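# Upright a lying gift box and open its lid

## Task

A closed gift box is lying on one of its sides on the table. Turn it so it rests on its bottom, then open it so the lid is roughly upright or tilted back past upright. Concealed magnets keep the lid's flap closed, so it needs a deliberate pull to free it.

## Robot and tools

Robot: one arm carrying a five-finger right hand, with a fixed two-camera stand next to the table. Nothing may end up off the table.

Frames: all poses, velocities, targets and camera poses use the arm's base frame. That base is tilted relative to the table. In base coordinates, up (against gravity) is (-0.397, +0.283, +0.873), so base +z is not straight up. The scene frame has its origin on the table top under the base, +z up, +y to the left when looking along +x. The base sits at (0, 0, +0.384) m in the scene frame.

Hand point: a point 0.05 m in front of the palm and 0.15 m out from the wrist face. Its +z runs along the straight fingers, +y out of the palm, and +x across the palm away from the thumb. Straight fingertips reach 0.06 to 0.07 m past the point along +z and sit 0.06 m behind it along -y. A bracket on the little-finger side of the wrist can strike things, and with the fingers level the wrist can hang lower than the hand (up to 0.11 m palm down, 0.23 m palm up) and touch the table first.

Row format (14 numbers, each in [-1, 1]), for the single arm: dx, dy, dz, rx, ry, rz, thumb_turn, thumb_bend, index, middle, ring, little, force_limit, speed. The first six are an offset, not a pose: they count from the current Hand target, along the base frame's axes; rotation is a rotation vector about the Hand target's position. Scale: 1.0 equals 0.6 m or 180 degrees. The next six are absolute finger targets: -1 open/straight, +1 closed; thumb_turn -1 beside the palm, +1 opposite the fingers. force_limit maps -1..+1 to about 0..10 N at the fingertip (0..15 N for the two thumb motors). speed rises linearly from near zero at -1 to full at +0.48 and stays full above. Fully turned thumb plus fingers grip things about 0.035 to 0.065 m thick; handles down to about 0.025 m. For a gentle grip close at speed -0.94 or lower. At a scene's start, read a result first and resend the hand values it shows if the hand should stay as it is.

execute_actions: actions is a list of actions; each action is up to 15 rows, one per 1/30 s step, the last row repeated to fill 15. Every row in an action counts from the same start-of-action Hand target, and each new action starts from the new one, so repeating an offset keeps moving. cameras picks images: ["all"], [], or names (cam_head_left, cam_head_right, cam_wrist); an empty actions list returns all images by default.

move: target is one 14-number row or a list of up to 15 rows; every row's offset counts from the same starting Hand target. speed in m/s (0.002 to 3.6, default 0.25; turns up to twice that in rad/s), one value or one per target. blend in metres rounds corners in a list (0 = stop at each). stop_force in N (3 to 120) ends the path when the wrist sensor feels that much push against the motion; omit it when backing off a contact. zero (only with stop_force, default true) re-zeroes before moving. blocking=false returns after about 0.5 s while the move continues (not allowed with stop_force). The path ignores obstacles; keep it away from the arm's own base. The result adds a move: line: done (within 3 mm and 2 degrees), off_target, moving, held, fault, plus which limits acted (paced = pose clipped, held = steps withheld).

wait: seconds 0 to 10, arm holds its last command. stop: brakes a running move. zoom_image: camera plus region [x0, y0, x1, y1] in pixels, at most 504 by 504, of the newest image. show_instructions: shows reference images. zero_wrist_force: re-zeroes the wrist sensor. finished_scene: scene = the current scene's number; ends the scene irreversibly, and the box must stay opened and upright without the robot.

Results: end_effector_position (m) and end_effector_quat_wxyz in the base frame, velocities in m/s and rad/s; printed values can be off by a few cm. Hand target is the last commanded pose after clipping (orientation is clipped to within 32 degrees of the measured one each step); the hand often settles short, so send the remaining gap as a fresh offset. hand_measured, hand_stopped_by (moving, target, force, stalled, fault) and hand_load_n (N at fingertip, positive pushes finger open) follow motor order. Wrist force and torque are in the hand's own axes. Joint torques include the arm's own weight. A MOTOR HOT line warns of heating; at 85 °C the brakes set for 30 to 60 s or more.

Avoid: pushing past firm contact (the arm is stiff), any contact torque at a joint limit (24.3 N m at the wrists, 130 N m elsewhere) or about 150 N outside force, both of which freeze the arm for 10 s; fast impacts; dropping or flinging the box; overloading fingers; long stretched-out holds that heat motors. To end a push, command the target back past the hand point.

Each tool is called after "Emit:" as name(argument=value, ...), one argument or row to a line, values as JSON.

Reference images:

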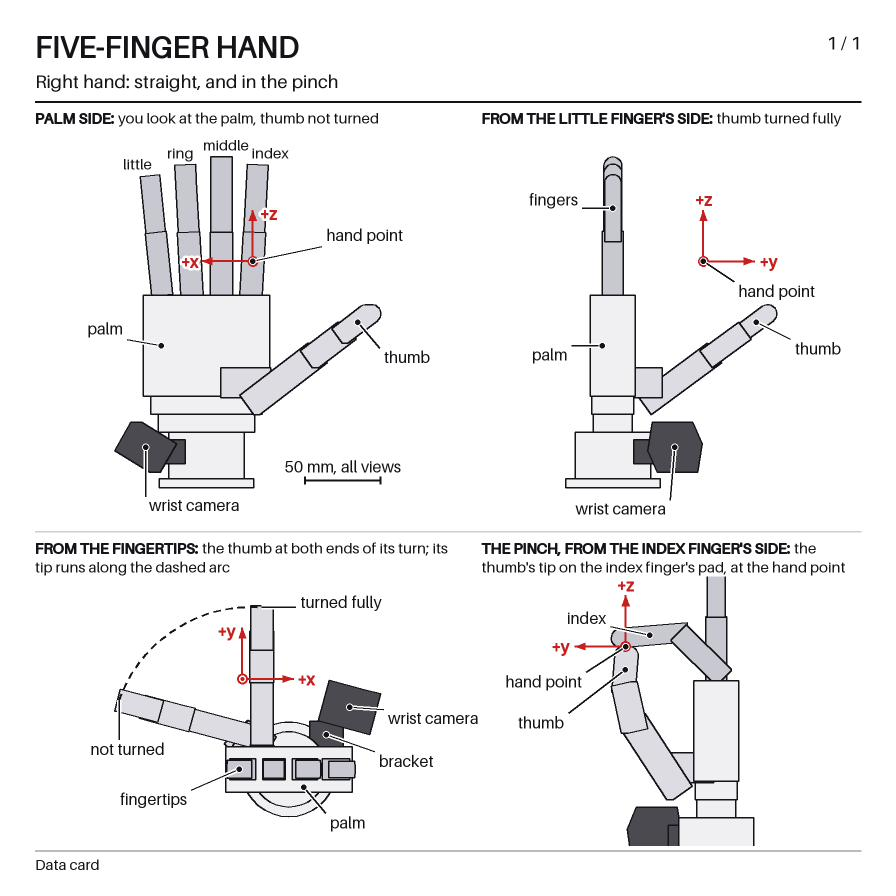

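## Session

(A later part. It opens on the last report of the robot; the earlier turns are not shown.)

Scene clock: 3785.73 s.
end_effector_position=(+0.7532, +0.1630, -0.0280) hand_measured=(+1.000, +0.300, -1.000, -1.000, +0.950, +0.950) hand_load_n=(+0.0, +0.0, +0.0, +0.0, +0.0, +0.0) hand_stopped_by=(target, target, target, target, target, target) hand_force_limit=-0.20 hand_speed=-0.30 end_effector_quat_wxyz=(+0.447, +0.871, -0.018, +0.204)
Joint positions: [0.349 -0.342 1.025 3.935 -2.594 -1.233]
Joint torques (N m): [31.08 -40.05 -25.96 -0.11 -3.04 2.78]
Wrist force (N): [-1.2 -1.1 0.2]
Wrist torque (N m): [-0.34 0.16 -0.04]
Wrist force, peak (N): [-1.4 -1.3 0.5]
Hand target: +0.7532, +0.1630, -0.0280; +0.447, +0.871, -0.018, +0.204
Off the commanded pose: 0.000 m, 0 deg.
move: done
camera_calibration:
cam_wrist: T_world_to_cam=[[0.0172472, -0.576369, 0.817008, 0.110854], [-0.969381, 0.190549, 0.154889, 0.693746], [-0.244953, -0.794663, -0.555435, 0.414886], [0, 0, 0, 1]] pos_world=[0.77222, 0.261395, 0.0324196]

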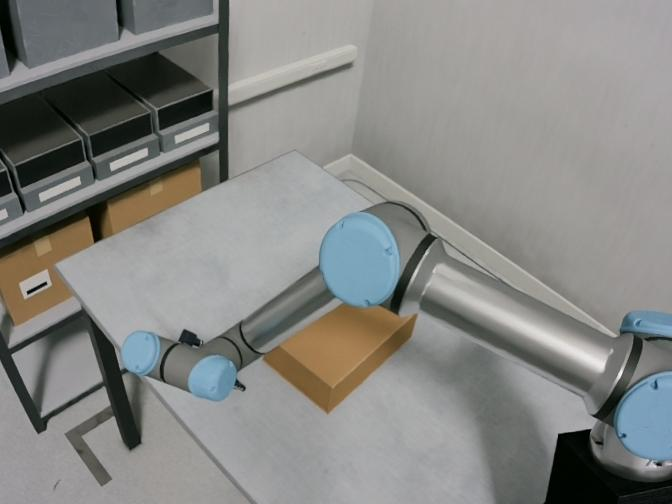

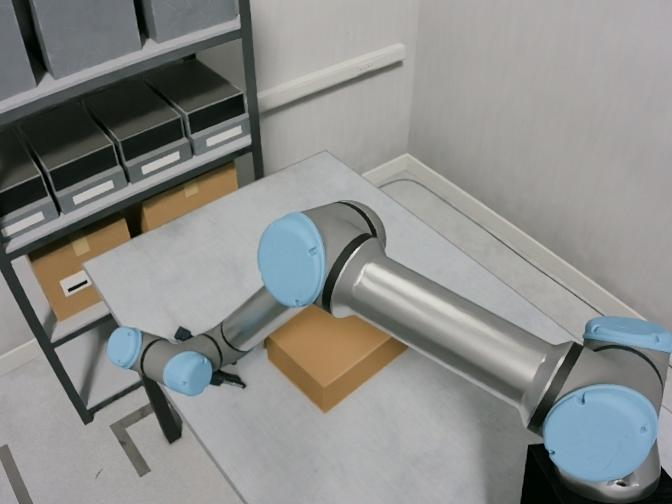

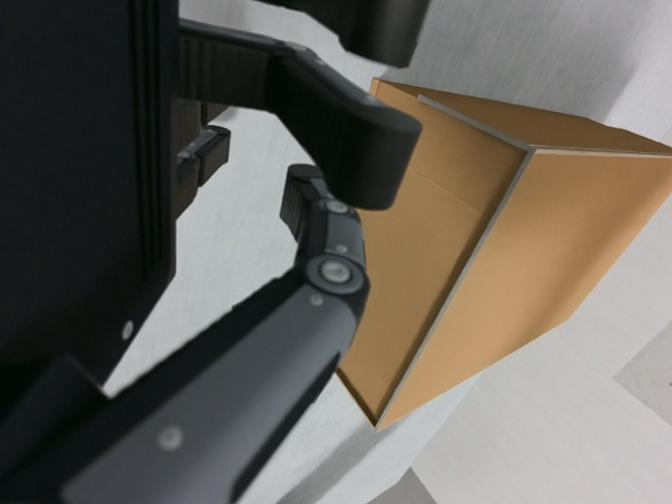

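Emit:
move(
  target=[0, 0, 0, 0, 0, 0, 1, -0.6, -0.2, -0.4, 0.95, 0.95, -0.2, -0.3],
  cameras=["cam_wrist", "cam_head_right"],
)

Emit:
zoom_image(
  camera="cam_wrist",
  region=[180, 70, 560, 440],
)

Emit:
zoom_image(
  camera="cam_head_right",
  region=[90, 310, 350, 430],
)

Scene clock: 3932.73 s.
end_effector_position=(+0.7532, +0.1630, -0.0280) hand_measured=(+1.000, -0.600, -0.200, -0.400, +0.950, +0.950) hand_load_n=(+0.0, +0.0, +0.0, +0.0, +0.0, +0.0) hand_stopped_by=(target, target, target, target, target, target) hand_force_limit=-0.20 hand_speed=-0.30 end_effector_quat_wxyz=(+0.447, +0.871, -0.018, +0.204)
Joint positions: [0.349 -0.341 1.025 3.935 -2.595 -1.232]
Joint torques (N m): [30.64 -40.06 -25.79 -0.01 -2.52 2.56]
Wrist force (N): [-1.2 -1.1 0.1]
Wrist torque (N m): [-0.33 0.17 -0.04]
Wrist force, peak (N): [-1.3 -1.2 0.2]
Hand target: +0.7532, +0.1630, -0.0280; +0.447, +0.871, -0.018, +0.204
Off the commanded pose: 0.000 m, 0 deg.
move: done
camera_calibration:
cam_wrist: T_world_to_cam=[[0.01704, -0.576194, 0.817135, 0.111048], [-0.969331, 0.190872, 0.154805, 0.693641], [-0.245166, -0.794712, -0.555271, 0.415003], [0, 0, 0, 1]] pos_world=[0.772221, 0.261397, 0.0323186]
Images, in order (width x height): cam_head_right 672x504, cam_wrist 672x504.

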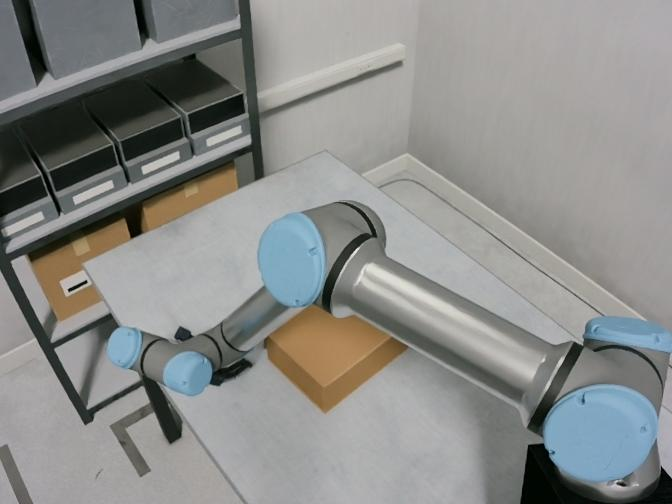

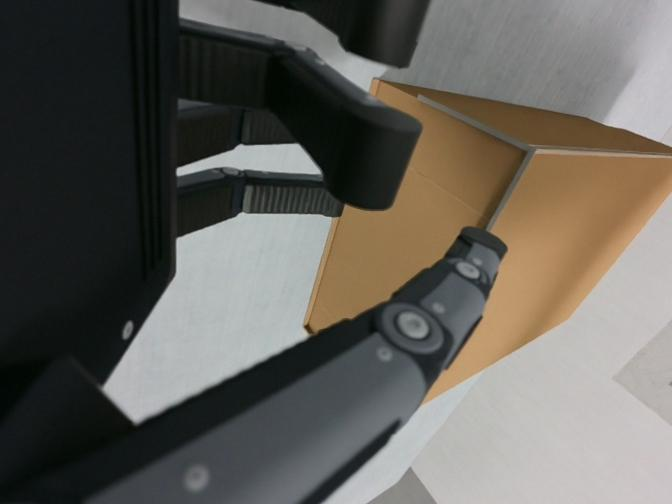

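Scaled by 1.326 from the camera's 672x504 image, which has a finer 960x720 frame.

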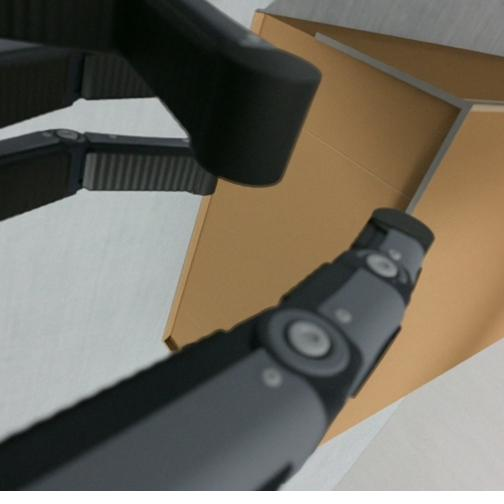

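Scaled by 1.938 from the camera's 672x504 image, which has a finer 960x720 frame.

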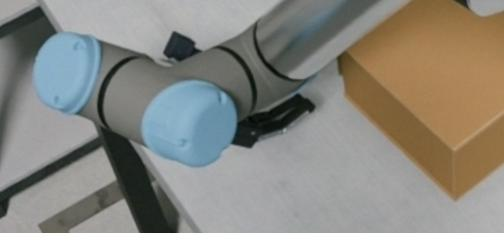

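Emit:
move(
  target=[0.03113, -0.08947, -0.04078, 0, 0, 0, 1, -0.6, -0.2, -0.4, 0.95, 0.95, -0.2, -0.3],
  speed=0.05,
  stop_force=4,
  cameras=["cam_wrist"],
)

Emit:
move(
  target=[0.00045, -0.01498, 0.00507, 0, 0, 0, 1, -0.6, -0.2, -0.4, 0.95, 0.95, -0.2, -0.3],
  speed=0.008,
  stop_force=3,
  cameras=["cam_wrist", "cam_head_left", "cam_head_right"],
)

Emit:
zoom_image(
  camera="cam_wrist",
  region=[180, 70, 560, 440],
)

Scene clock: 3967.60 s.
end_effector_position=(+0.7719, +0.1093, -0.0525) hand_measured=(+1.000, -0.600, -0.200, -0.400, +0.950, +0.950) hand_load_n=(+0.0, +0.0, +0.0, +0.0, +0.0, +0.0) hand_stopped_by=(target, target, target, target, target, target) hand_force_limit=-0.20 hand_speed=-0.30 end_effector_quat_wxyz=(+0.447, +0.871, -0.018, +0.204)
Joint positions: [0.278 -0.291 1.026 3.77 -2.584 -1.366]
Joint torques (N m): [18.05 -39.79 -24.73 -3.74 0.98 -2.91]
Wrist force (N): [-1.0 -1.0 0.0]
Wrist torque (N m): [-0.34 0.10 0.04]
Wrist force, peak (N): [-1.3 -1.5 0.3]
Hand target: +0.7719, +0.1093, -0.0525; +0.447, +0.871, -0.018, +0.204
Off the commanded pose: 0.000 m, 0 deg.
move: done
camera_calibration:
cam_wrist: T_world_to_cam=[[0.01704, -0.576194, 0.817135, 0.0997259], [-0.969331, 0.190872, 0.154805, 0.725795], [-0.245166, -0.794712, -0.555271, 0.363363], [0, 0, 0, 1]] pos_world=[0.790921, 0.207697, 0.00791865]
Images, in order (width x height): cam_wrist 672x504.

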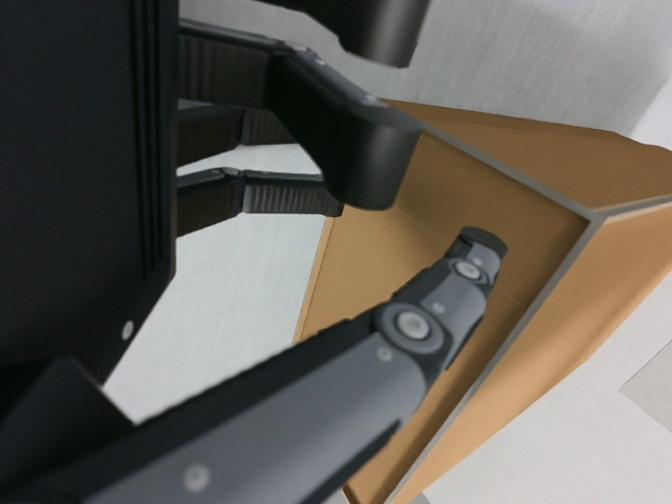

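Scene clock: 3969.73 s.
end_effector_position=(+0.7722, +0.1004, -0.0494) hand_measured=(+1.000, -0.600, -0.200, -0.400, +0.950, +0.950) hand_load_n=(+0.0, +0.0, +0.0, +0.0, +0.0, +0.0) hand_stopped_by=(target, target, target, target, target, target) hand_force_limit=-0.20 hand_speed=-0.30 end_effector_quat_wxyz=(+0.447, +0.871, -0.018, +0.204)
Joint positions: [0.267 -0.3 1.043 3.744 -2.581 -1.386]
Joint torques (N m): [18.38 -61.09 0.98 -3.69 0.97 -2.92]
Wrist force (N): [-1.1 -1.0 0.2]
Wrist torque (N m): [-0.34 0.12 0.04]
Wrist force, peak (N): [-1.0 -1.3 0.4]
Hand target: +0.7722, +0.1004, -0.0494; +0.447, +0.871, -0.018, +0.204
Off the commanded pose: 0.000 m, 0 deg.
move: done
camera_calibration:
cam_wrist: T_world_to_cam=[[0.01704, -0.576194, 0.817135, 0.0920836], [-0.969331, 0.190872, 0.154805, 0.727339], [-0.245166, -0.794712, -0.555271, 0.35795], [0, 0, 0, 1]] pos_world=[0.791221, 0.198697, 0.0109186]

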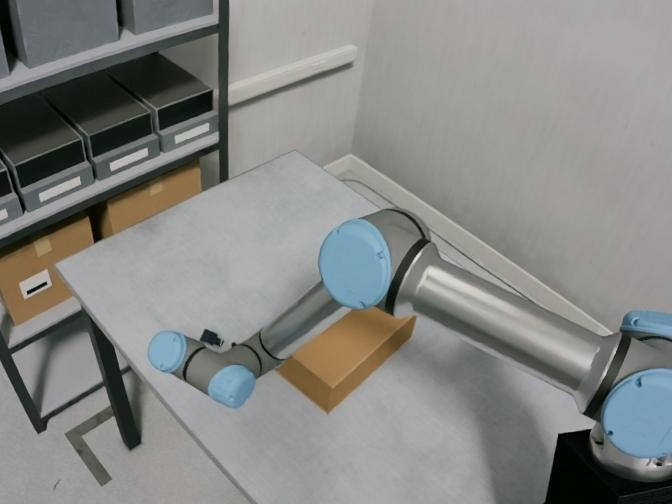

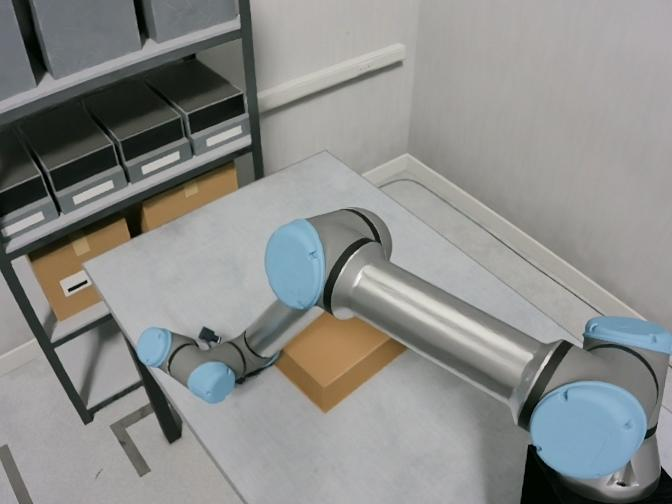

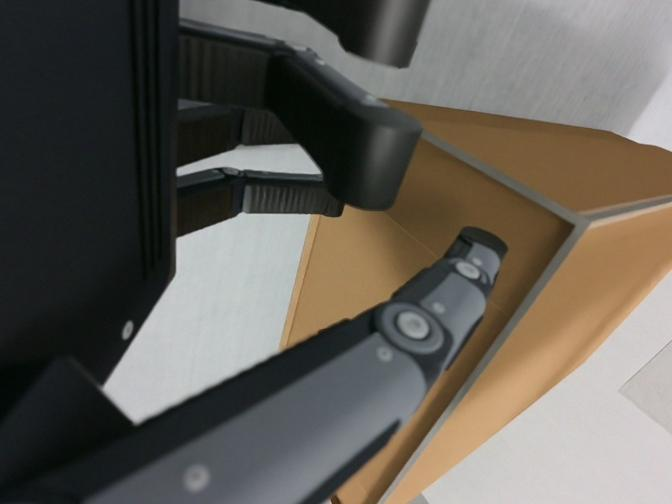

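Scaled by 1.326 from the camera's 672x504 image, which has a finer 960x720 frame.

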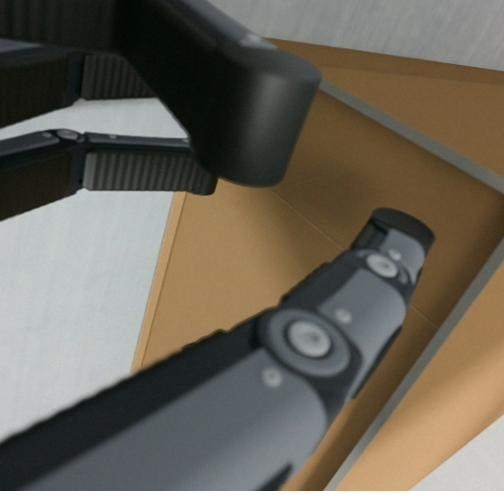

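Emit:
move(
  target=[0.00047, -0.01577, 0.00534, 0, 0, 0, 1, -0.6, -0.2, -0.4, 0.95, 0.95, -0.2, -0.3],
  speed=0.006,
  stop_force=3,
  cameras=["cam_wrist"],
)

Emit:
zoom_image(
  camera="cam_wrist",
  region=[180, 70, 560, 440],
)

Scene clock: 3980.40 s.
end_effector_position=(+0.7725, +0.0909, -0.0462) hand_measured=(+1.000, -0.600, -0.200, -0.400, +0.950, +0.950) hand_load_n=(+0.0, -0.5, +0.0, +0.5, +0.0, +0.0) hand_stopped_by=(target, target, target, target, target, target) hand_force_limit=-0.20 hand_speed=-0.30 end_effector_quat_wxyz=(+0.447, +0.871, -0.018, +0.204)
Joint positions: [0.256 -0.31 1.061 3.718 -2.579 -1.408]
Joint torques (N m): [16.04 -60.85 1.52 -3.72 0.76 -2.96]
Wrist force (N): [-0.6 -1.9 -1.1]
Wrist torque (N m): [-0.28 0.18 0.03]
Wrist force, peak (N): [-0.5 -2.5 -0.9]
Hand target: +0.7725, +0.0909, -0.0462; +0.447, +0.871, -0.018, +0.204
Off the commanded pose: 0.000 m, 0 deg.
move: done
camera_calibration:
cam_wrist: T_world_to_cam=[[0.01704, -0.576194, 0.817135, 0.0840474], [-0.969331, 0.190872, 0.154805, 0.728929], [-0.245166, -0.794712, -0.555271, 0.35233], [0, 0, 0, 1]] pos_world=[0.791521, 0.189297, 0.0141186]
Images, in order (width x height): cam_wrist 672x504.

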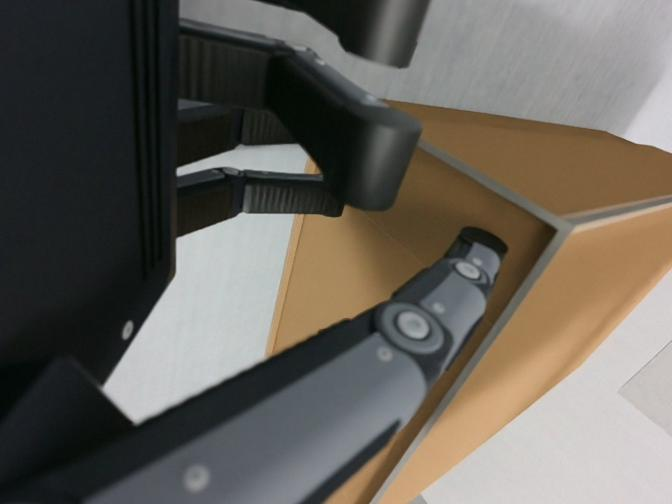

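Scaled by 1.326 from the camera's 672x504 image, which has a finer 960x720 frame.

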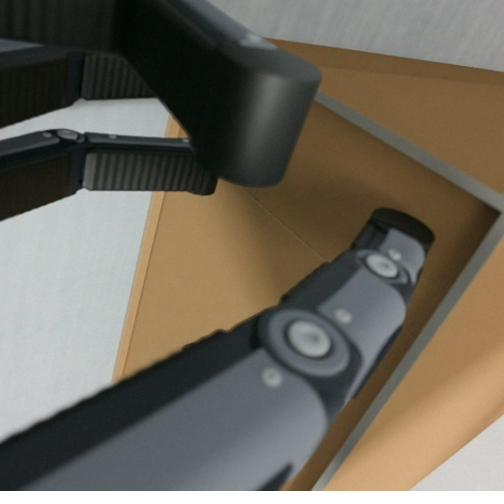

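Emit:
move(
  target=[0, 0, 0, 0, 0, 0, 1, -0.75, -0.2, -0.4, 0.95, 0.95, -0.2, -0.9],
)

Emit:
move(
  target=[0, 0, 0, 0, 0, 0, 1, -0.75, -0.2, -0.46, 0.95, 0.95, -0.2, -0.9],
  cameras=["cam_wrist"],
)

Emit:
zoom_image(
  camera="cam_wrist",
  region=[280, 100, 660, 440],
)

Scene clock: 3996.97 s.
end_effector_position=(+0.7725, +0.0909, -0.0462) hand_measured=(+1.000, -0.750, -0.200, -0.400, +0.950, +0.950) hand_load_n=(+0.0, -1.0, +0.0, +0.0, +0.0, +0.0) hand_stopped_by=(target, target, target, target, target, target) hand_force_limit=-0.20 hand_speed=-0.90 end_effector_quat_wxyz=(+0.447, +0.871, -0.018, +0.204)
Joint positions: [0.256 -0.31 1.061 3.718 -2.579 -1.408]
Joint torques (N m): [16.75 -61.29 2.66 -3.52 0.31 -2.83]
Wrist force (N): [-0.2 -2.4 -0.3]
Wrist torque (N m): [-0.33 0.13 0.04]
Wrist force, peak (N): [-0.1 -3.2 0.1]
Hand target: +0.7725, +0.0909, -0.0462; +0.447, +0.871, -0.018, +0.204
Off the commanded pose: 0.000 m, 0 deg.
move: done

Scene clock: 3997.47 s.
end_effector_position=(+0.7725, +0.0909, -0.0462) hand_measured=(+1.000, -0.750, -0.200, -0.460, +0.950, +0.950) hand_load_n=(+0.0, -1.0, +0.0, +0.0, +0.0, +0.0) hand_stopped_by=(target, target, target, target, target, target) hand_force_limit=-0.20 hand_speed=-0.90 end_effector_quat_wxyz=(+0.447, +0.871, -0.018, +0.203)
Joint positions: [0.256 -0.31 1.061 3.718 -2.579 -1.408]
Joint torques (N m): [19.31 -61.08 0.81 -3.63 -0.05 -2.79]
Wrist force (N): [-0.9 -1.8 0.5]
Wrist torque (N m): [-0.34 0.11 0.04]
Wrist force, peak (N): [-0.6 -2.8 -0.3]
Hand target: +0.7725, +0.0909, -0.0462; +0.447, +0.871, -0.018, +0.204
Off the commanded pose: 0.000 m, 0 deg.
move: done
camera_calibration:
cam_wrist: T_world_to_cam=[[0.0171197, -0.57621, 0.817123, 0.0839869], [-0.96933, 0.190825, 0.154873, 0.728935], [-0.245167, -0.794713, -0.55527, 0.352331], [0, 0, 0, 1]] pos_world=[0.791521, 0.189297, 0.014119]
Images, in order (width x height): cam_wrist 672x504.

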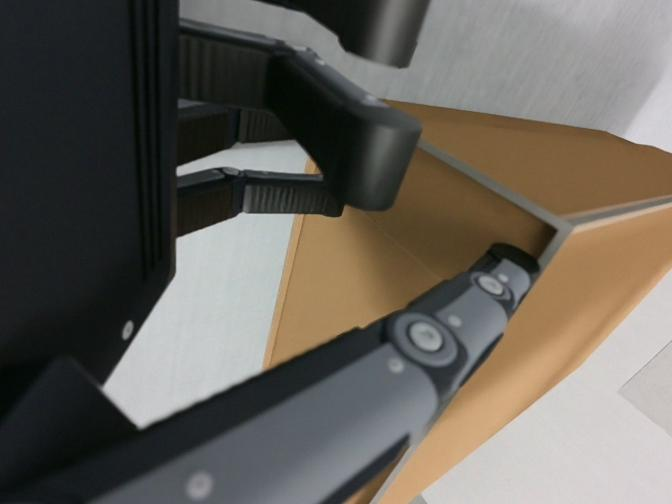

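Scaled by 1.326 from the camera's 672x504 image, which has a finer 960x720 frame.

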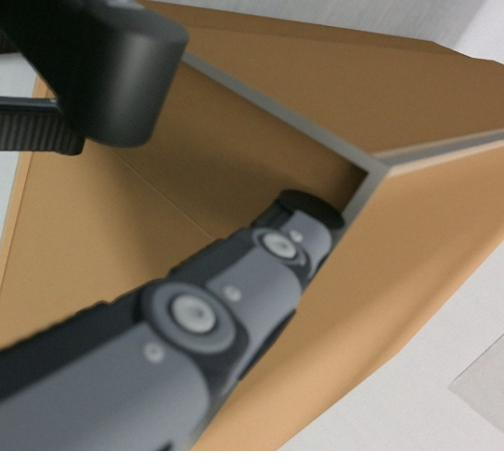

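Emit:
move(
  target=[0, 0, 0, 0, 0, 0, 1, -0.75, -0.2, -0.52, 0.95, 0.95, -0.2, -0.9],
)

Emit:
move(
  target=[0, 0, 0, 0, 0, 0, 1, -0.75, -0.2, -0.56, 0.95, 0.95, -0.2, -0.9],
)

Emit:
move(
  target=[0, 0, 0, 0, 0, 0, 1, -0.75, -0.2, -0.6, 0.95, 0.95, -0.2, -0.9],
  cameras=["cam_wrist", "cam_head_right"],
)

Scene clock: 4005.13 s.
end_effector_position=(+0.7725, +0.0909, -0.0462) hand_measured=(+1.000, -0.748, -0.200, -0.510, +0.950, +0.950) hand_load_n=(+0.5, -3.0, +0.0, -14.5, +0.0, +0.0) hand_stopped_by=(target, target, target, stalled, target, target) hand_force_limit=-0.20 hand_speed=-0.90 end_effector_quat_wxyz=(+0.447, +0.871, -0.018, +0.204)
Joint positions: [0.256 -0.31 1.061 3.718 -2.579 -1.408]
Joint torques (N m): [25.72 -54.45 -6.04 -3.12 0.45 -2.91]
Wrist force (N): [-3.8 3.1 -6.1]
Wrist torque (N m): [-0.38 0.12 0.13]
Wrist force, peak (N): [-3.8 4.7 -7.3]
Hand target: +0.7725, +0.0909, -0.0462; +0.447, +0.871, -0.018, +0.204
Off the commanded pose: 0.000 m, 0 deg.
move: done

Scene clock: 4005.63 s.
end_effector_position=(+0.7725, +0.0909, -0.0462) hand_measured=(+1.000, -0.748, -0.200, -0.510, +0.950, +0.950) hand_load_n=(+0.5, -2.5, +0.0, -14.5, +0.0, +0.0) hand_stopped_by=(target, target, target, stalled, target, target) hand_force_limit=-0.20 hand_speed=-0.90 end_effector_quat_wxyz=(+0.447, +0.871, -0.018, +0.204)
Joint positions: [0.256 -0.31 1.061 3.718 -2.579 -1.408]
Joint torques (N m): [22.3 -46.89 -7.46 -2.41 2.3 -3.06]
Wrist force (N): [-3.7 4.2 -6.6]
Wrist torque (N m): [-0.32 0.12 0.15]
Wrist force, peak (N): [-3.7 4.9 -7.3]
Hand target: +0.7725, +0.0909, -0.0462; +0.447, +0.871, -0.018, +0.204
Off the commanded pose: 0.000 m, 0 deg.
move: done

Scene clock: 4006.13 s.
end_effector_position=(+0.7725, +0.0909, -0.0462) hand_measured=(+1.000, -0.748, -0.200, -0.510, +0.950, +0.950) hand_load_n=(+0.5, -2.0, +0.0, -15.5, +0.0, +0.0) hand_stopped_by=(target, target, target, moving, target, target) hand_force_limit=-0.20 hand_speed=-0.90 end_effector_quat_wxyz=(+0.447, +0.871, -0.018, +0.204)
Joint positions: [0.256 -0.31 1.061 3.718 -2.579 -1.408]
Joint torques (N m): [17.73 -40.08 -7.81 -1.71 2.14 -2.89]
Wrist force (N): [-3.8 4.8 -6.5]
Wrist torque (N m): [-0.33 0.12 0.17]
Wrist force, peak (N): [-3.7 5.3 -6.7]
Hand target: +0.7725, +0.0909, -0.0462; +0.447, +0.871, -0.018, +0.204
Off the commanded pose: 0.000 m, 0 deg.
move: done
camera_calibration:
cam_wrist: T_world_to_cam=[[0.0170759, -0.57627, 0.817081, 0.0840336], [-0.969334, 0.190827, 0.154844, 0.728939], [-0.245153, -0.794668, -0.55534, 0.352313], [0, 0, 0, 1]] pos_world=[0.791521, 0.189297, 0.0141191]
Images, in order (width x height): cam_head_right 672x504, cam_wrist 672x504.

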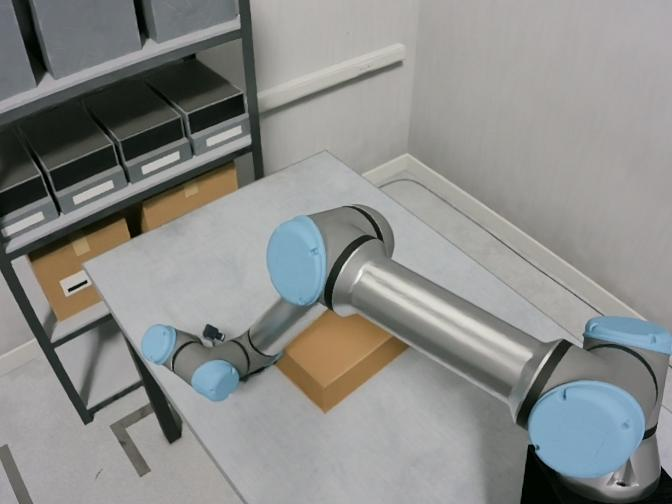

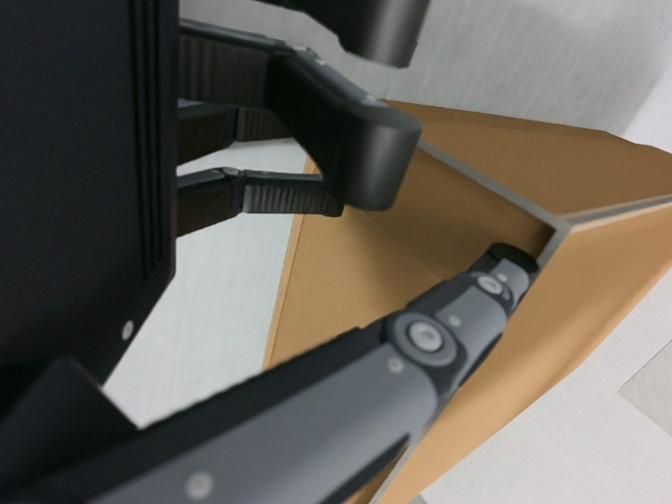

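Emit:
move(
  target=[-0.00066, 0.00047, 0.00146, 0, 0, 0, 1, -0.75, -0.2, -0.6, 0.95, 0.95, -0.2, -0.9],
  speed=0.004,
)

Scene clock: 4018.07 s.
end_effector_position=(+0.7721, +0.0911, -0.0455) hand_measured=(+1.000, -0.748, -0.200, -0.510, +0.950, +0.950) hand_load_n=(-0.5, -1.5, +0.0, -5.5, +0.0, +0.0) hand_stopped_by=(target, target, target, stalled, target, target) hand_force_limit=-0.20 hand_speed=-0.90 end_effector_quat_wxyz=(+0.447, +0.871, -0.018, +0.203)
Joint positions: [0.256 -0.312 1.063 3.719 -2.579 -1.407]
Joint torques (N m): [30.89 -59.97 2.98 0.03 -2.1 2.64]
Wrist force (N): [-0.6 1.4 -0.1]
Wrist torque (N m): [-0.40 0.10 0.11]
Wrist force, peak (N): [-3.5 4.4 -7.2]
Hand target: +0.7721, +0.0912, -0.0454; +0.447, +0.871, -0.018, +0.204
Off the commanded pose: 0.000 m, 0 deg.
move: done

Emit:
move(
  target=[0, 0, 0, 0, 0, 0, 1, -0.8, -0.2, -0.6, 0.95, 0.95, -0.2, -0.9],
)

Emit:
move(
  target=[0, 0, 0, 0, 0, 0, 1, -0.85, -0.2, -0.6, 0.95, 0.95, -0.2, -0.9],
  cameras=["cam_wrist", "cam_head_right"],
)

Emit:
zoom_image(
  camera="cam_wrist",
  region=[280, 100, 660, 440],
)

Scene clock: 4024.67 s.
end_effector_position=(+0.7721, +0.0912, -0.0454) hand_measured=(+1.000, -0.800, -0.200, -0.510, +0.950, +0.950) hand_load_n=(+0.0, -1.0, +0.0, -4.5, +0.0, +0.0) hand_stopped_by=(target, target, target, stalled, target, target) hand_force_limit=-0.20 hand_speed=-0.90 end_effector_quat_wxyz=(+0.447, +0.871, -0.018, +0.204)
Joint positions: [0.256 -0.312 1.063 3.719 -2.579 -1.407]
Joint torques (N m): [30.97 -59.93 1.47 -0.09 -2.35 2.53]
Wrist force (N): [-0.9 1.0 0.1]
Wrist torque (N m): [-0.43 0.11 0.09]
Wrist force, peak (N): [-0.8 1.7 -0.1]
Hand target: +0.7721, +0.0912, -0.0454; +0.447, +0.871, -0.018, +0.204
Off the commanded pose: 0.000 m, 0 deg.
move: done

Scene clock: 4025.27 s.
end_effector_position=(+0.7721, +0.0912, -0.0454) hand_measured=(+1.000, -0.850, -0.200, -0.510, +0.950, +0.950) hand_load_n=(-0.5, -1.0, +0.5, -4.0, +0.0, +0.0) hand_stopped_by=(target, target, target, stalled, target, target) hand_force_limit=-0.20 hand_speed=-0.90 end_effector_quat_wxyz=(+0.447, +0.871, -0.018, +0.204)
Joint positions: [0.256 -0.312 1.063 3.719 -2.579 -1.407]
Joint torques (N m): [29.84 -60.37 1.76 0 -2.08 2.48]
Wrist force (N): [-1.2 2.1 -0.6]
Wrist torque (N m): [-0.38 0.14 0.08]
Wrist force, peak (N): [-1.0 2.3 -0.8]
Hand target: +0.7721, +0.0912, -0.0454; +0.447, +0.871, -0.018, +0.204
Off the commanded pose: 0.000 m, 0 deg.
move: done
camera_calibration:
cam_wrist: T_world_to_cam=[[0.01704, -0.576194, 0.817135, 0.083434], [-0.969331, 0.190872, 0.154805, 0.728364], [-0.245166, -0.794712, -0.555271, 0.352891], [0, 0, 0, 1]] pos_world=[0.791121, 0.189497, 0.0150186]
Images, in order (width x height): cam_head_right 672x504, cam_wrist 672x504.

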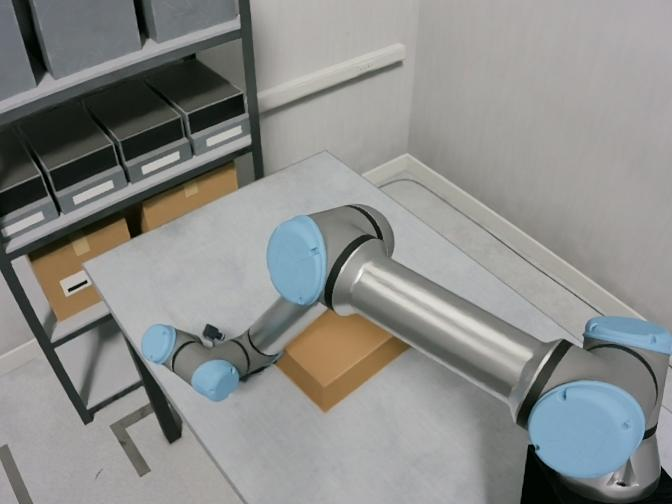

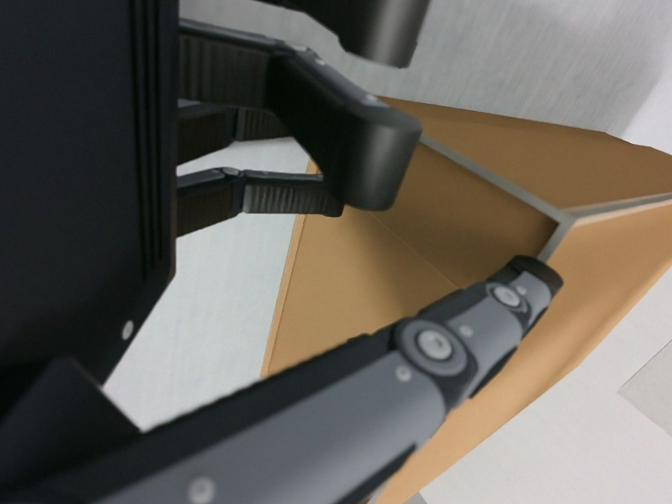

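Scaled by 1.326 from the camera's 672x504 image, which has a finer 960x720 frame.

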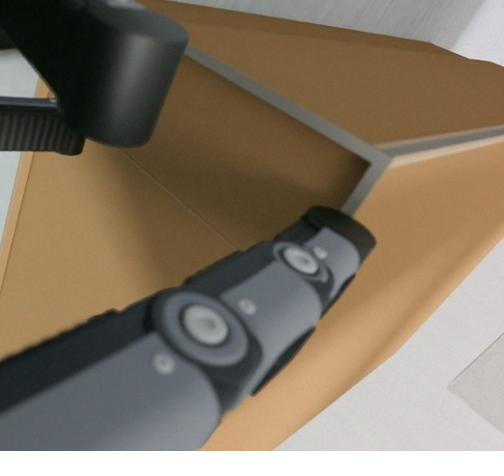

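Emit:
move(
  target=[
    [0, 0, 0, 0, 0, 0, 1, -0.6, -0.2, -0.45, 0.95, 0.95, -0.2, -0.8],
    [-0.00062, -0.00758, 0.00467, 0.02549, 0.00421, 0.01023, 1, -0.6, -0.2, -0.45, 0.95, 0.95, -0.2, -0.8],
  ],
  speed=0.01,
  cameras=["cam_wrist"],
)

Emit:
zoom_image(
  camera="cam_wrist",
  region=[280, 100, 660, 440],
)

Scene clock: 4064.70 s.
end_effector_position=(+0.7717, +0.0866, -0.0426) hand_measured=(+1.000, -0.600, -0.200, -0.450, +0.950, +0.950) hand_load_n=(-1.0, +0.0, +0.0, +0.5, +0.0, +0.0) hand_stopped_by=(target, target, target, target, target, target) hand_force_limit=-0.20 hand_speed=-0.80 end_effector_quat_wxyz=(+0.409, +0.890, -0.010, +0.204)
Joint positions: [0.24 -0.365 1.128 3.664 -2.489 -1.451]
Joint torques (N m): [15.93 -61.45 1.97 -3.72 0.94 -2.83]
Wrist force (N): [-0.2 -1.8 -0.8]
Wrist torque (N m): [-0.37 0.07 0.04]
Wrist force, peak (N): [-1.0 2.2 -0.9]
Hand target: +0.7717, +0.0866, -0.0426; +0.408, +0.890, -0.010, +0.204
Off the commanded pose: 0.000 m, 0 deg.
move: done
camera_calibration:
cam_wrist: T_world_to_cam=[[0.0469975, -0.638393, 0.768275, 0.0587602], [-0.9725, 0.146398, 0.181139, 0.735767], [-0.228112, -0.75566, -0.613957, 0.331729], [0, 0, 0, 1]] pos_world=[0.788443, 0.180472, 0.0252472]
Images, in order (width x height): cam_wrist 672x504.

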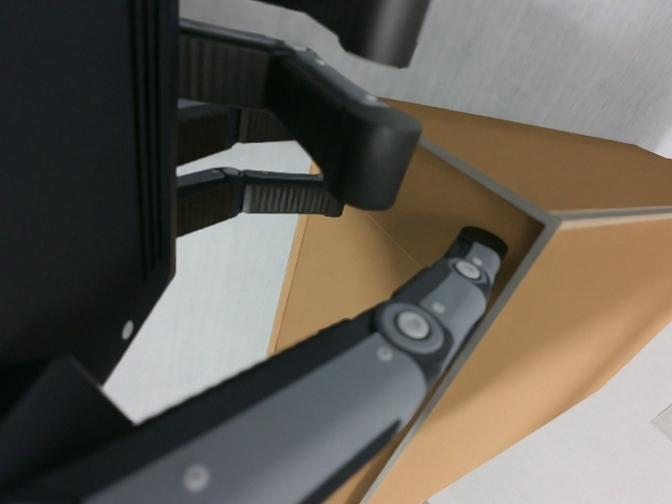

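Scaled by 1.326 from the camera's 672x504 image, which has a finer 960x720 frame.

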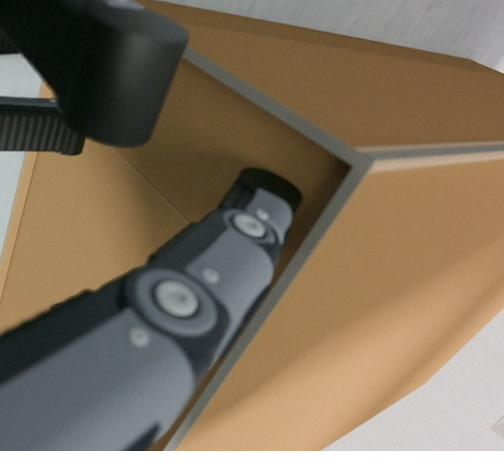

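Emit:
move(
  target=[0, 0, 0, 0, 0, 0, 1, -0.7, -0.2, -0.48, 0.95, 0.95, -0.2, -0.9],
)

Emit:
move(
  target=[0, 0, 0, 0, 0, 0, 1, -0.76, -0.2, -0.5, 0.95, 0.95, -0.2, -0.9],
  cameras=["cam_wrist"],
)

Emit:
zoom_image(
  camera="cam_wrist",
  region=[280, 100, 660, 440],
)

Scene clock: 4070.73 s.
end_effector_position=(+0.7717, +0.0866, -0.0426) hand_measured=(+1.000, -0.698, -0.200, -0.480, +0.950, +0.950) hand_load_n=(-0.5, -3.0, +0.5, +0.0, +0.0, +0.0) hand_stopped_by=(target, target, target, target, target, target) hand_force_limit=-0.20 hand_speed=-0.90 end_effector_quat_wxyz=(+0.408, +0.890, -0.010, +0.204)
Joint positions: [0.24 -0.365 1.128 3.664 -2.488 -1.451]
Joint torques (N m): [20.07 -60.92 1.11 -3.78 -0.46 -2.97]
Wrist force (N): [-0.5 -2.9 2.1]
Wrist torque (N m): [-0.30 0.06 0.04]
Wrist force, peak (N): [-0.5 -2.9 2.1]
Hand target: +0.7717, +0.0866, -0.0426; +0.408, +0.890, -0.010, +0.204
Off the commanded pose: 0.000 m, 0 deg.
move: done

Scene clock: 4071.40 s.
end_effector_position=(+0.7717, +0.0866, -0.0426) hand_measured=(+1.000, -0.758, -0.200, -0.500, +0.950, +0.950) hand_load_n=(+0.0, -3.0, +0.0, +0.0, +0.0, +0.0) hand_stopped_by=(target, target, target, target, target, target) hand_force_limit=-0.20 hand_speed=-0.90 end_effector_quat_wxyz=(+0.408, +0.890, -0.010, +0.204)
Joint positions: [0.24 -0.365 1.128 3.664 -2.488 -1.451]
Joint torques (N m): [23.26 -60.98 -0.13 -3.73 -1.44 -2.97]
Wrist force (N): [-0.7 -2.1 2.2]
Wrist torque (N m): [-0.26 0.06 0.06]
Wrist force, peak (N): [-0.8 -3.0 2.1]
Hand target: +0.7717, +0.0866, -0.0426; +0.408, +0.890, -0.010, +0.204
Off the commanded pose: 0.000 m, 0 deg.
move: done
camera_calibration:
cam_wrist: T_world_to_cam=[[0.0471188, -0.638689, 0.768021, 0.0587224], [-0.972518, 0.146175, 0.181224, 0.735819], [-0.228011, -0.755453, -0.614249, 0.331619], [0, 0, 0, 1]] pos_world=[0.788443, 0.18047, 0.0252486]
Images, in order (width x height): cam_wrist 672x504.

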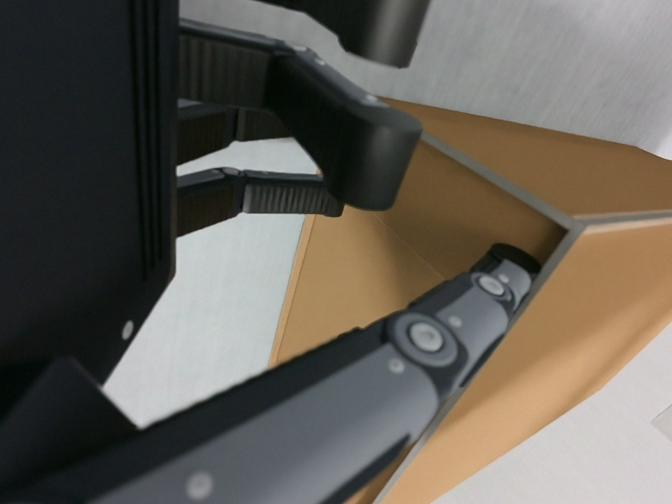

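Scaled by 1.326 from the camera's 672x504 image, which has a finer 960x720 frame.

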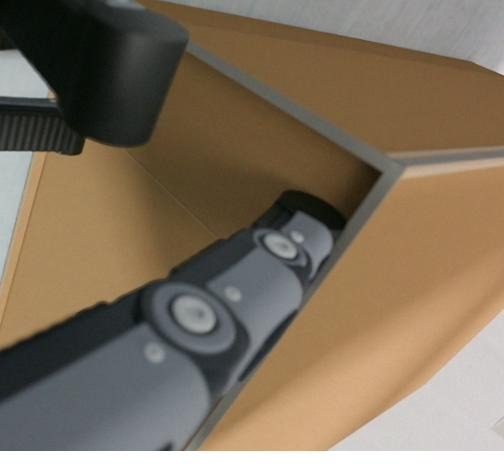

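Emit:
move(
  target=[0, 0, 0, 0, 0, 0, 1, -0.76, -0.2, -0.54, 0.95, 0.95, -0.2, -0.92],
)

Emit:
move(
  target=[0, 0, 0, 0, 0, 0, 1, -0.76, -0.2, -0.57, 0.95, 0.95, -0.2, -0.92],
  cameras=["cam_wrist"],
)

Emit:
zoom_image(
  camera="cam_wrist",
  region=[280, 100, 660, 440],
)

Scene clock: 4079.33 s.
end_effector_position=(+0.7717, +0.0866, -0.0425) hand_measured=(+1.000, -0.758, -0.200, -0.530, +0.950, +0.950) hand_load_n=(+0.0, -3.0, +0.0, -14.0, +0.0, +0.0) hand_stopped_by=(target, target, target, stalled, target, target) hand_force_limit=-0.20 hand_speed=-0.92 end_effector_quat_wxyz=(+0.408, +0.890, -0.010, +0.204)
Joint positions: [0.24 -0.365 1.128 3.664 -2.488 -1.451]
Joint torques (N m): [28.93 -53.75 -4.17 -3.34 2.73 -2.84]
Wrist force (N): [-4.0 5.7 -4.7]
Wrist torque (N m): [-0.22 0.05 0.14]
Wrist force, peak (N): [-4.1 6.8 -5.3]
Hand target: +0.7717, +0.0866, -0.0426; +0.408, +0.890, -0.010, +0.204
Off the commanded pose: 0.000 m, 0 deg.
move: done

Scene clock: 4079.83 s.
end_effector_position=(+0.7717, +0.0866, -0.0425) hand_measured=(+1.000, -0.758, -0.200, -0.530, +0.950, +0.950) hand_load_n=(+0.0, -3.5, +0.5, -15.0, +0.0, +0.0) hand_stopped_by=(target, target, target, stalled, target, target) hand_force_limit=-0.20 hand_speed=-0.92 end_effector_quat_wxyz=(+0.408, +0.890, -0.010, +0.204)
Joint positions: [0.24 -0.365 1.128 3.664 -2.488 -1.451]
Joint torques (N m): [28.82 -47.29 -4.58 -2.77 2.79 -2.93]
Wrist force (N): [-4.1 6.8 -4.0]
Wrist torque (N m): [-0.17 0.08 0.16]
Wrist force, peak (N): [-4.0 7.3 -5.0]
Hand target: +0.7717, +0.0866, -0.0426; +0.408, +0.890, -0.010, +0.204
Off the commanded pose: 0.000 m, 0 deg.
move: done
camera_calibration:
cam_wrist: T_world_to_cam=[[0.0471206, -0.638686, 0.768024, 0.0586434], [-0.97254, 0.146101, 0.181165, 0.735833], [-0.227916, -0.75547, -0.614263, 0.331609], [0, 0, 0, 1]] pos_world=[0.788442, 0.18047, 0.0253483]
Images, in order (width x height): cam_wrist 672x504.

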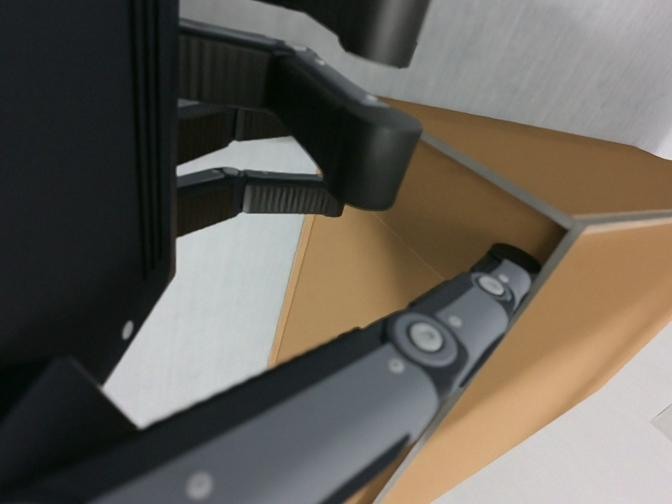

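Scaled by 1.326 from the camera's 672x504 image, which has a finer 960x720 frame.

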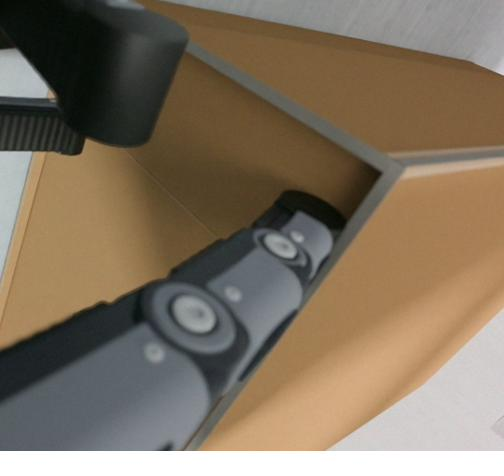

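Emit:
move(
  target=[0, 0, 0, 0, 0, 0, 1, -0.8, -0.2, -0.57, 0.95, 0.95, -0.2, -0.9],
)

Emit:
move(
  target=[0, 0, 0, 0, 0, 0, 1, -0.84, -0.2, -0.57, 0.95, 0.95, -0.2, -0.9],
  cameras=["cam_wrist"],
)

Emit:
zoom_image(
  camera="cam_wrist",
  region=[280, 100, 660, 440],
)

Scene clock: 4144.03 s.
end_effector_position=(+0.7717, +0.0866, -0.0426) hand_measured=(+1.000, -0.798, -0.200, -0.530, +0.950, +0.950) hand_load_n=(+0.5, -3.5, +0.0, -15.0, +0.0, +0.0) hand_stopped_by=(target, target, target, stalled, target, target) hand_force_limit=-0.20 hand_speed=-0.90 end_effector_quat_wxyz=(+0.408, +0.890, -0.010, +0.204)
Joint positions: [0.24 -0.365 1.128 3.664 -2.488 -1.451]
Joint torques (N m): [27.97 -36.96 -6.58 -0.15 -1.06 -2.81]
Wrist force (N): [-4.1 6.9 -3.4]
Wrist torque (N m): [-0.15 0.04 0.19]
Wrist force, peak (N): [-4.1 7.3 -4.0]
Hand target: +0.7717, +0.0866, -0.0426; +0.408, +0.890, -0.010, +0.204
Off the commanded pose: 0.000 m, 0 deg.
move: done

Scene clock: 4144.57 s.
end_effector_position=(+0.7717, +0.0866, -0.0426) hand_measured=(+1.000, -0.838, -0.200, -0.530, +0.950, +0.950) hand_load_n=(+0.5, -3.5, +0.0, -15.0, +0.0, +0.0) hand_stopped_by=(target, target, target, stalled, target, target) hand_force_limit=-0.20 hand_speed=-0.90 end_effector_quat_wxyz=(+0.408, +0.890, -0.010, +0.204)
Joint positions: [0.24 -0.365 1.128 3.664 -2.488 -1.451]
Joint torques (N m): [27.75 -36.29 -7.36 -0.35 -0.98 -2.74]
Wrist force (N): [-4.0 6.6 -3.6]
Wrist torque (N m): [-0.15 0.03 0.19]
Wrist force, peak (N): [-4.3 7.3 -3.8]
Hand target: +0.7717, +0.0866, -0.0426; +0.408, +0.890, -0.010, +0.204
Off the commanded pose: 0.000 m, 0 deg.
move: done
camera_calibration:
cam_wrist: T_world_to_cam=[[0.0471188, -0.638689, 0.768021, 0.0587224], [-0.972518, 0.146175, 0.181224, 0.735819], [-0.228011, -0.755453, -0.614249, 0.331619], [0, 0, 0, 1]] pos_world=[0.788443, 0.18047, 0.0252486]
Images, in order (width x height): cam_wrist 672x504.

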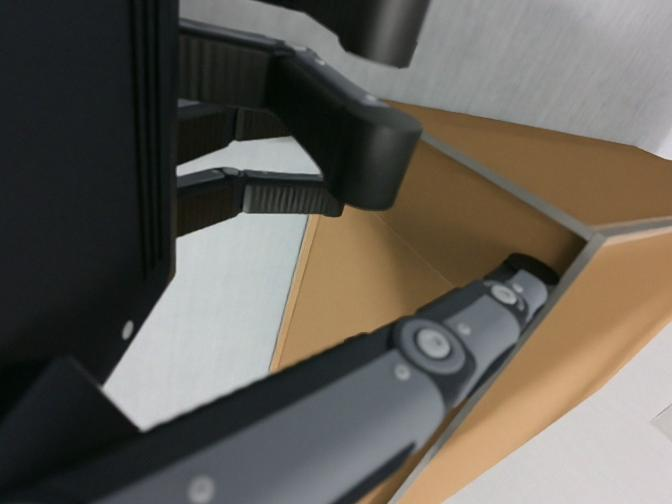

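Scaled by 1.326 from the camera's 672x504 image, which has a finer 960x720 frame.

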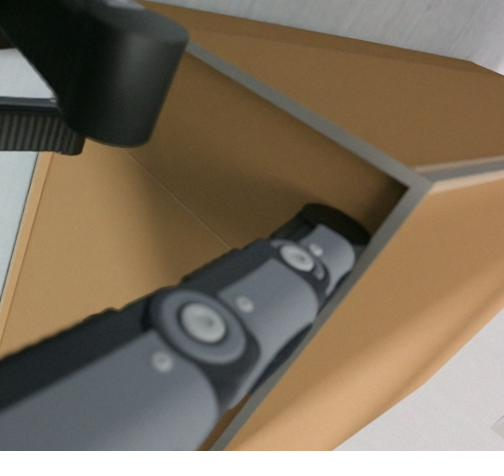

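Emit:
execute_actions(
  actions=[],
  cameras=["cam_wrist","cam_head_left"],
)

Emit:
zoom_image(
  camera="cam_wrist",
  region=[280, 100, 660, 440],
)

Scene clock: 4175.03 s.
end_effector_position=(+0.7717, +0.0866, -0.0426) hand_measured=(+1.000, -0.838, -0.200, -0.530, +0.950, +0.950) hand_load_n=(+0.0, -3.5, +0.0, -14.5, +0.0, +0.0) hand_stopped_by=(target, target, target, stalled, target, target) hand_force_limit=-0.20 hand_speed=-0.90 end_effector_quat_wxyz=(+0.408, +0.890, -0.010, +0.204)
Joint positions: [0.24 -0.365 1.128 3.664 -2.488 -1.451]
Joint velocities: within noise
Joint torques (N m): [26.3 -36.79 -10.6 -0.34 -0.98 -2.86]
Wrist force (N): [-4.1 7.1 -4.1]
Wrist torque (N m): [-0.18 0.06 0.17]
Wrist force, peak (N): [-4.0 7.3 -4.3]
Hand target: +0.7717, +0.0866, -0.0426; +0.408, +0.890, -0.010, +0.204
Off the commanded pose: 0.000 m, 0 deg.
camera_calibration:
cam_wrist: T_world_to_cam=[[0.0471188, -0.638689, 0.768021, 0.0587224], [-0.972518, 0.146175, 0.181224, 0.735819], [-0.228011, -0.755453, -0.614249, 0.331619], [0, 0, 0, 1]] pos_world=[0.788443, 0.18047, 0.0252486]
Images, in order (width x height): cam_head_left 672x504, cam_wrist 672x504.

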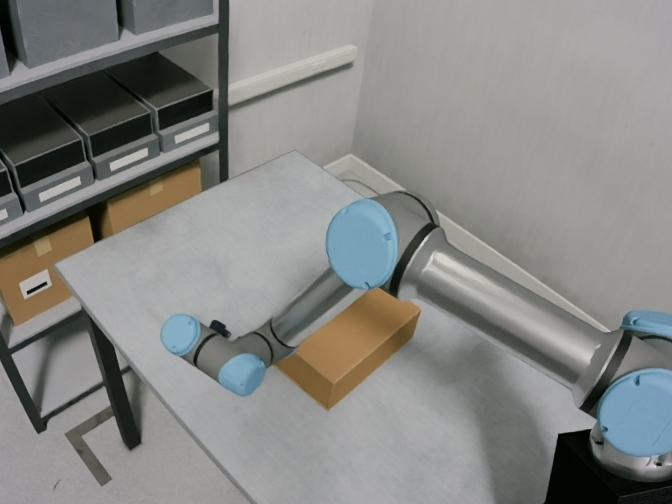

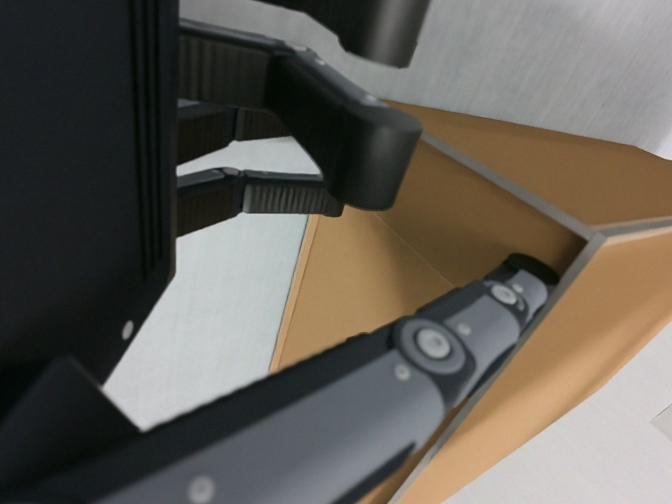

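Scaled by 1.326 from the camera's 672x504 image, which has a finer 960x720 frame.

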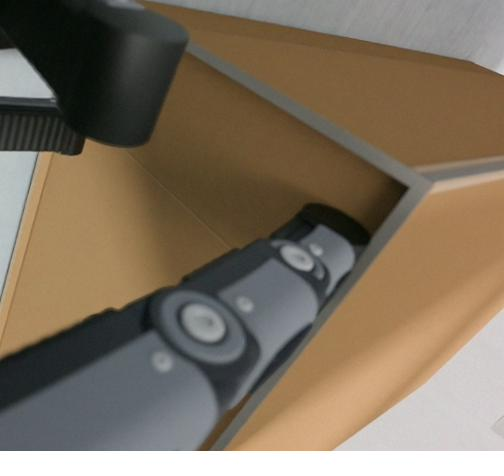

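Emit:
zoom_image(
  camera="cam_head_left",
  region=[260, 270, 440, 420],
)

Scaled by 2.800 from the camera's 672x504 image, which has a finer 960x720 frame.

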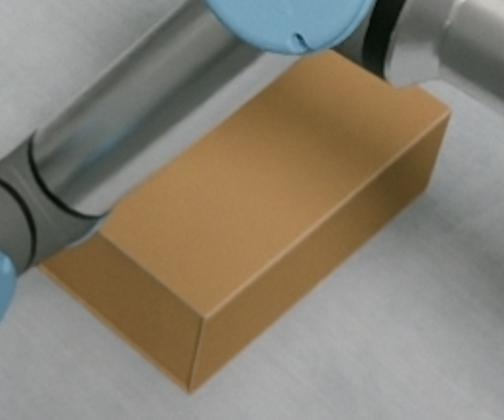

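Emit:
zoom_image(
  camera="cam_wrist",
  region=[350, 120, 620, 320],
)

Scaled by 1.867 from the camera's 672x504 image, which has a finer 960x720 frame.

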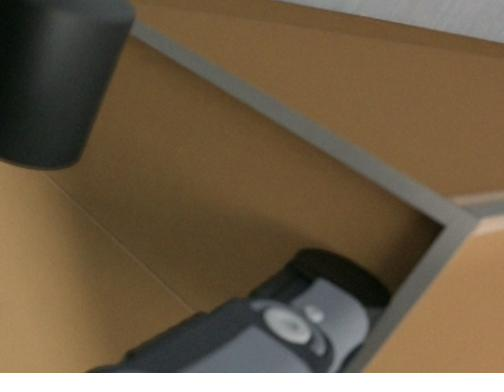

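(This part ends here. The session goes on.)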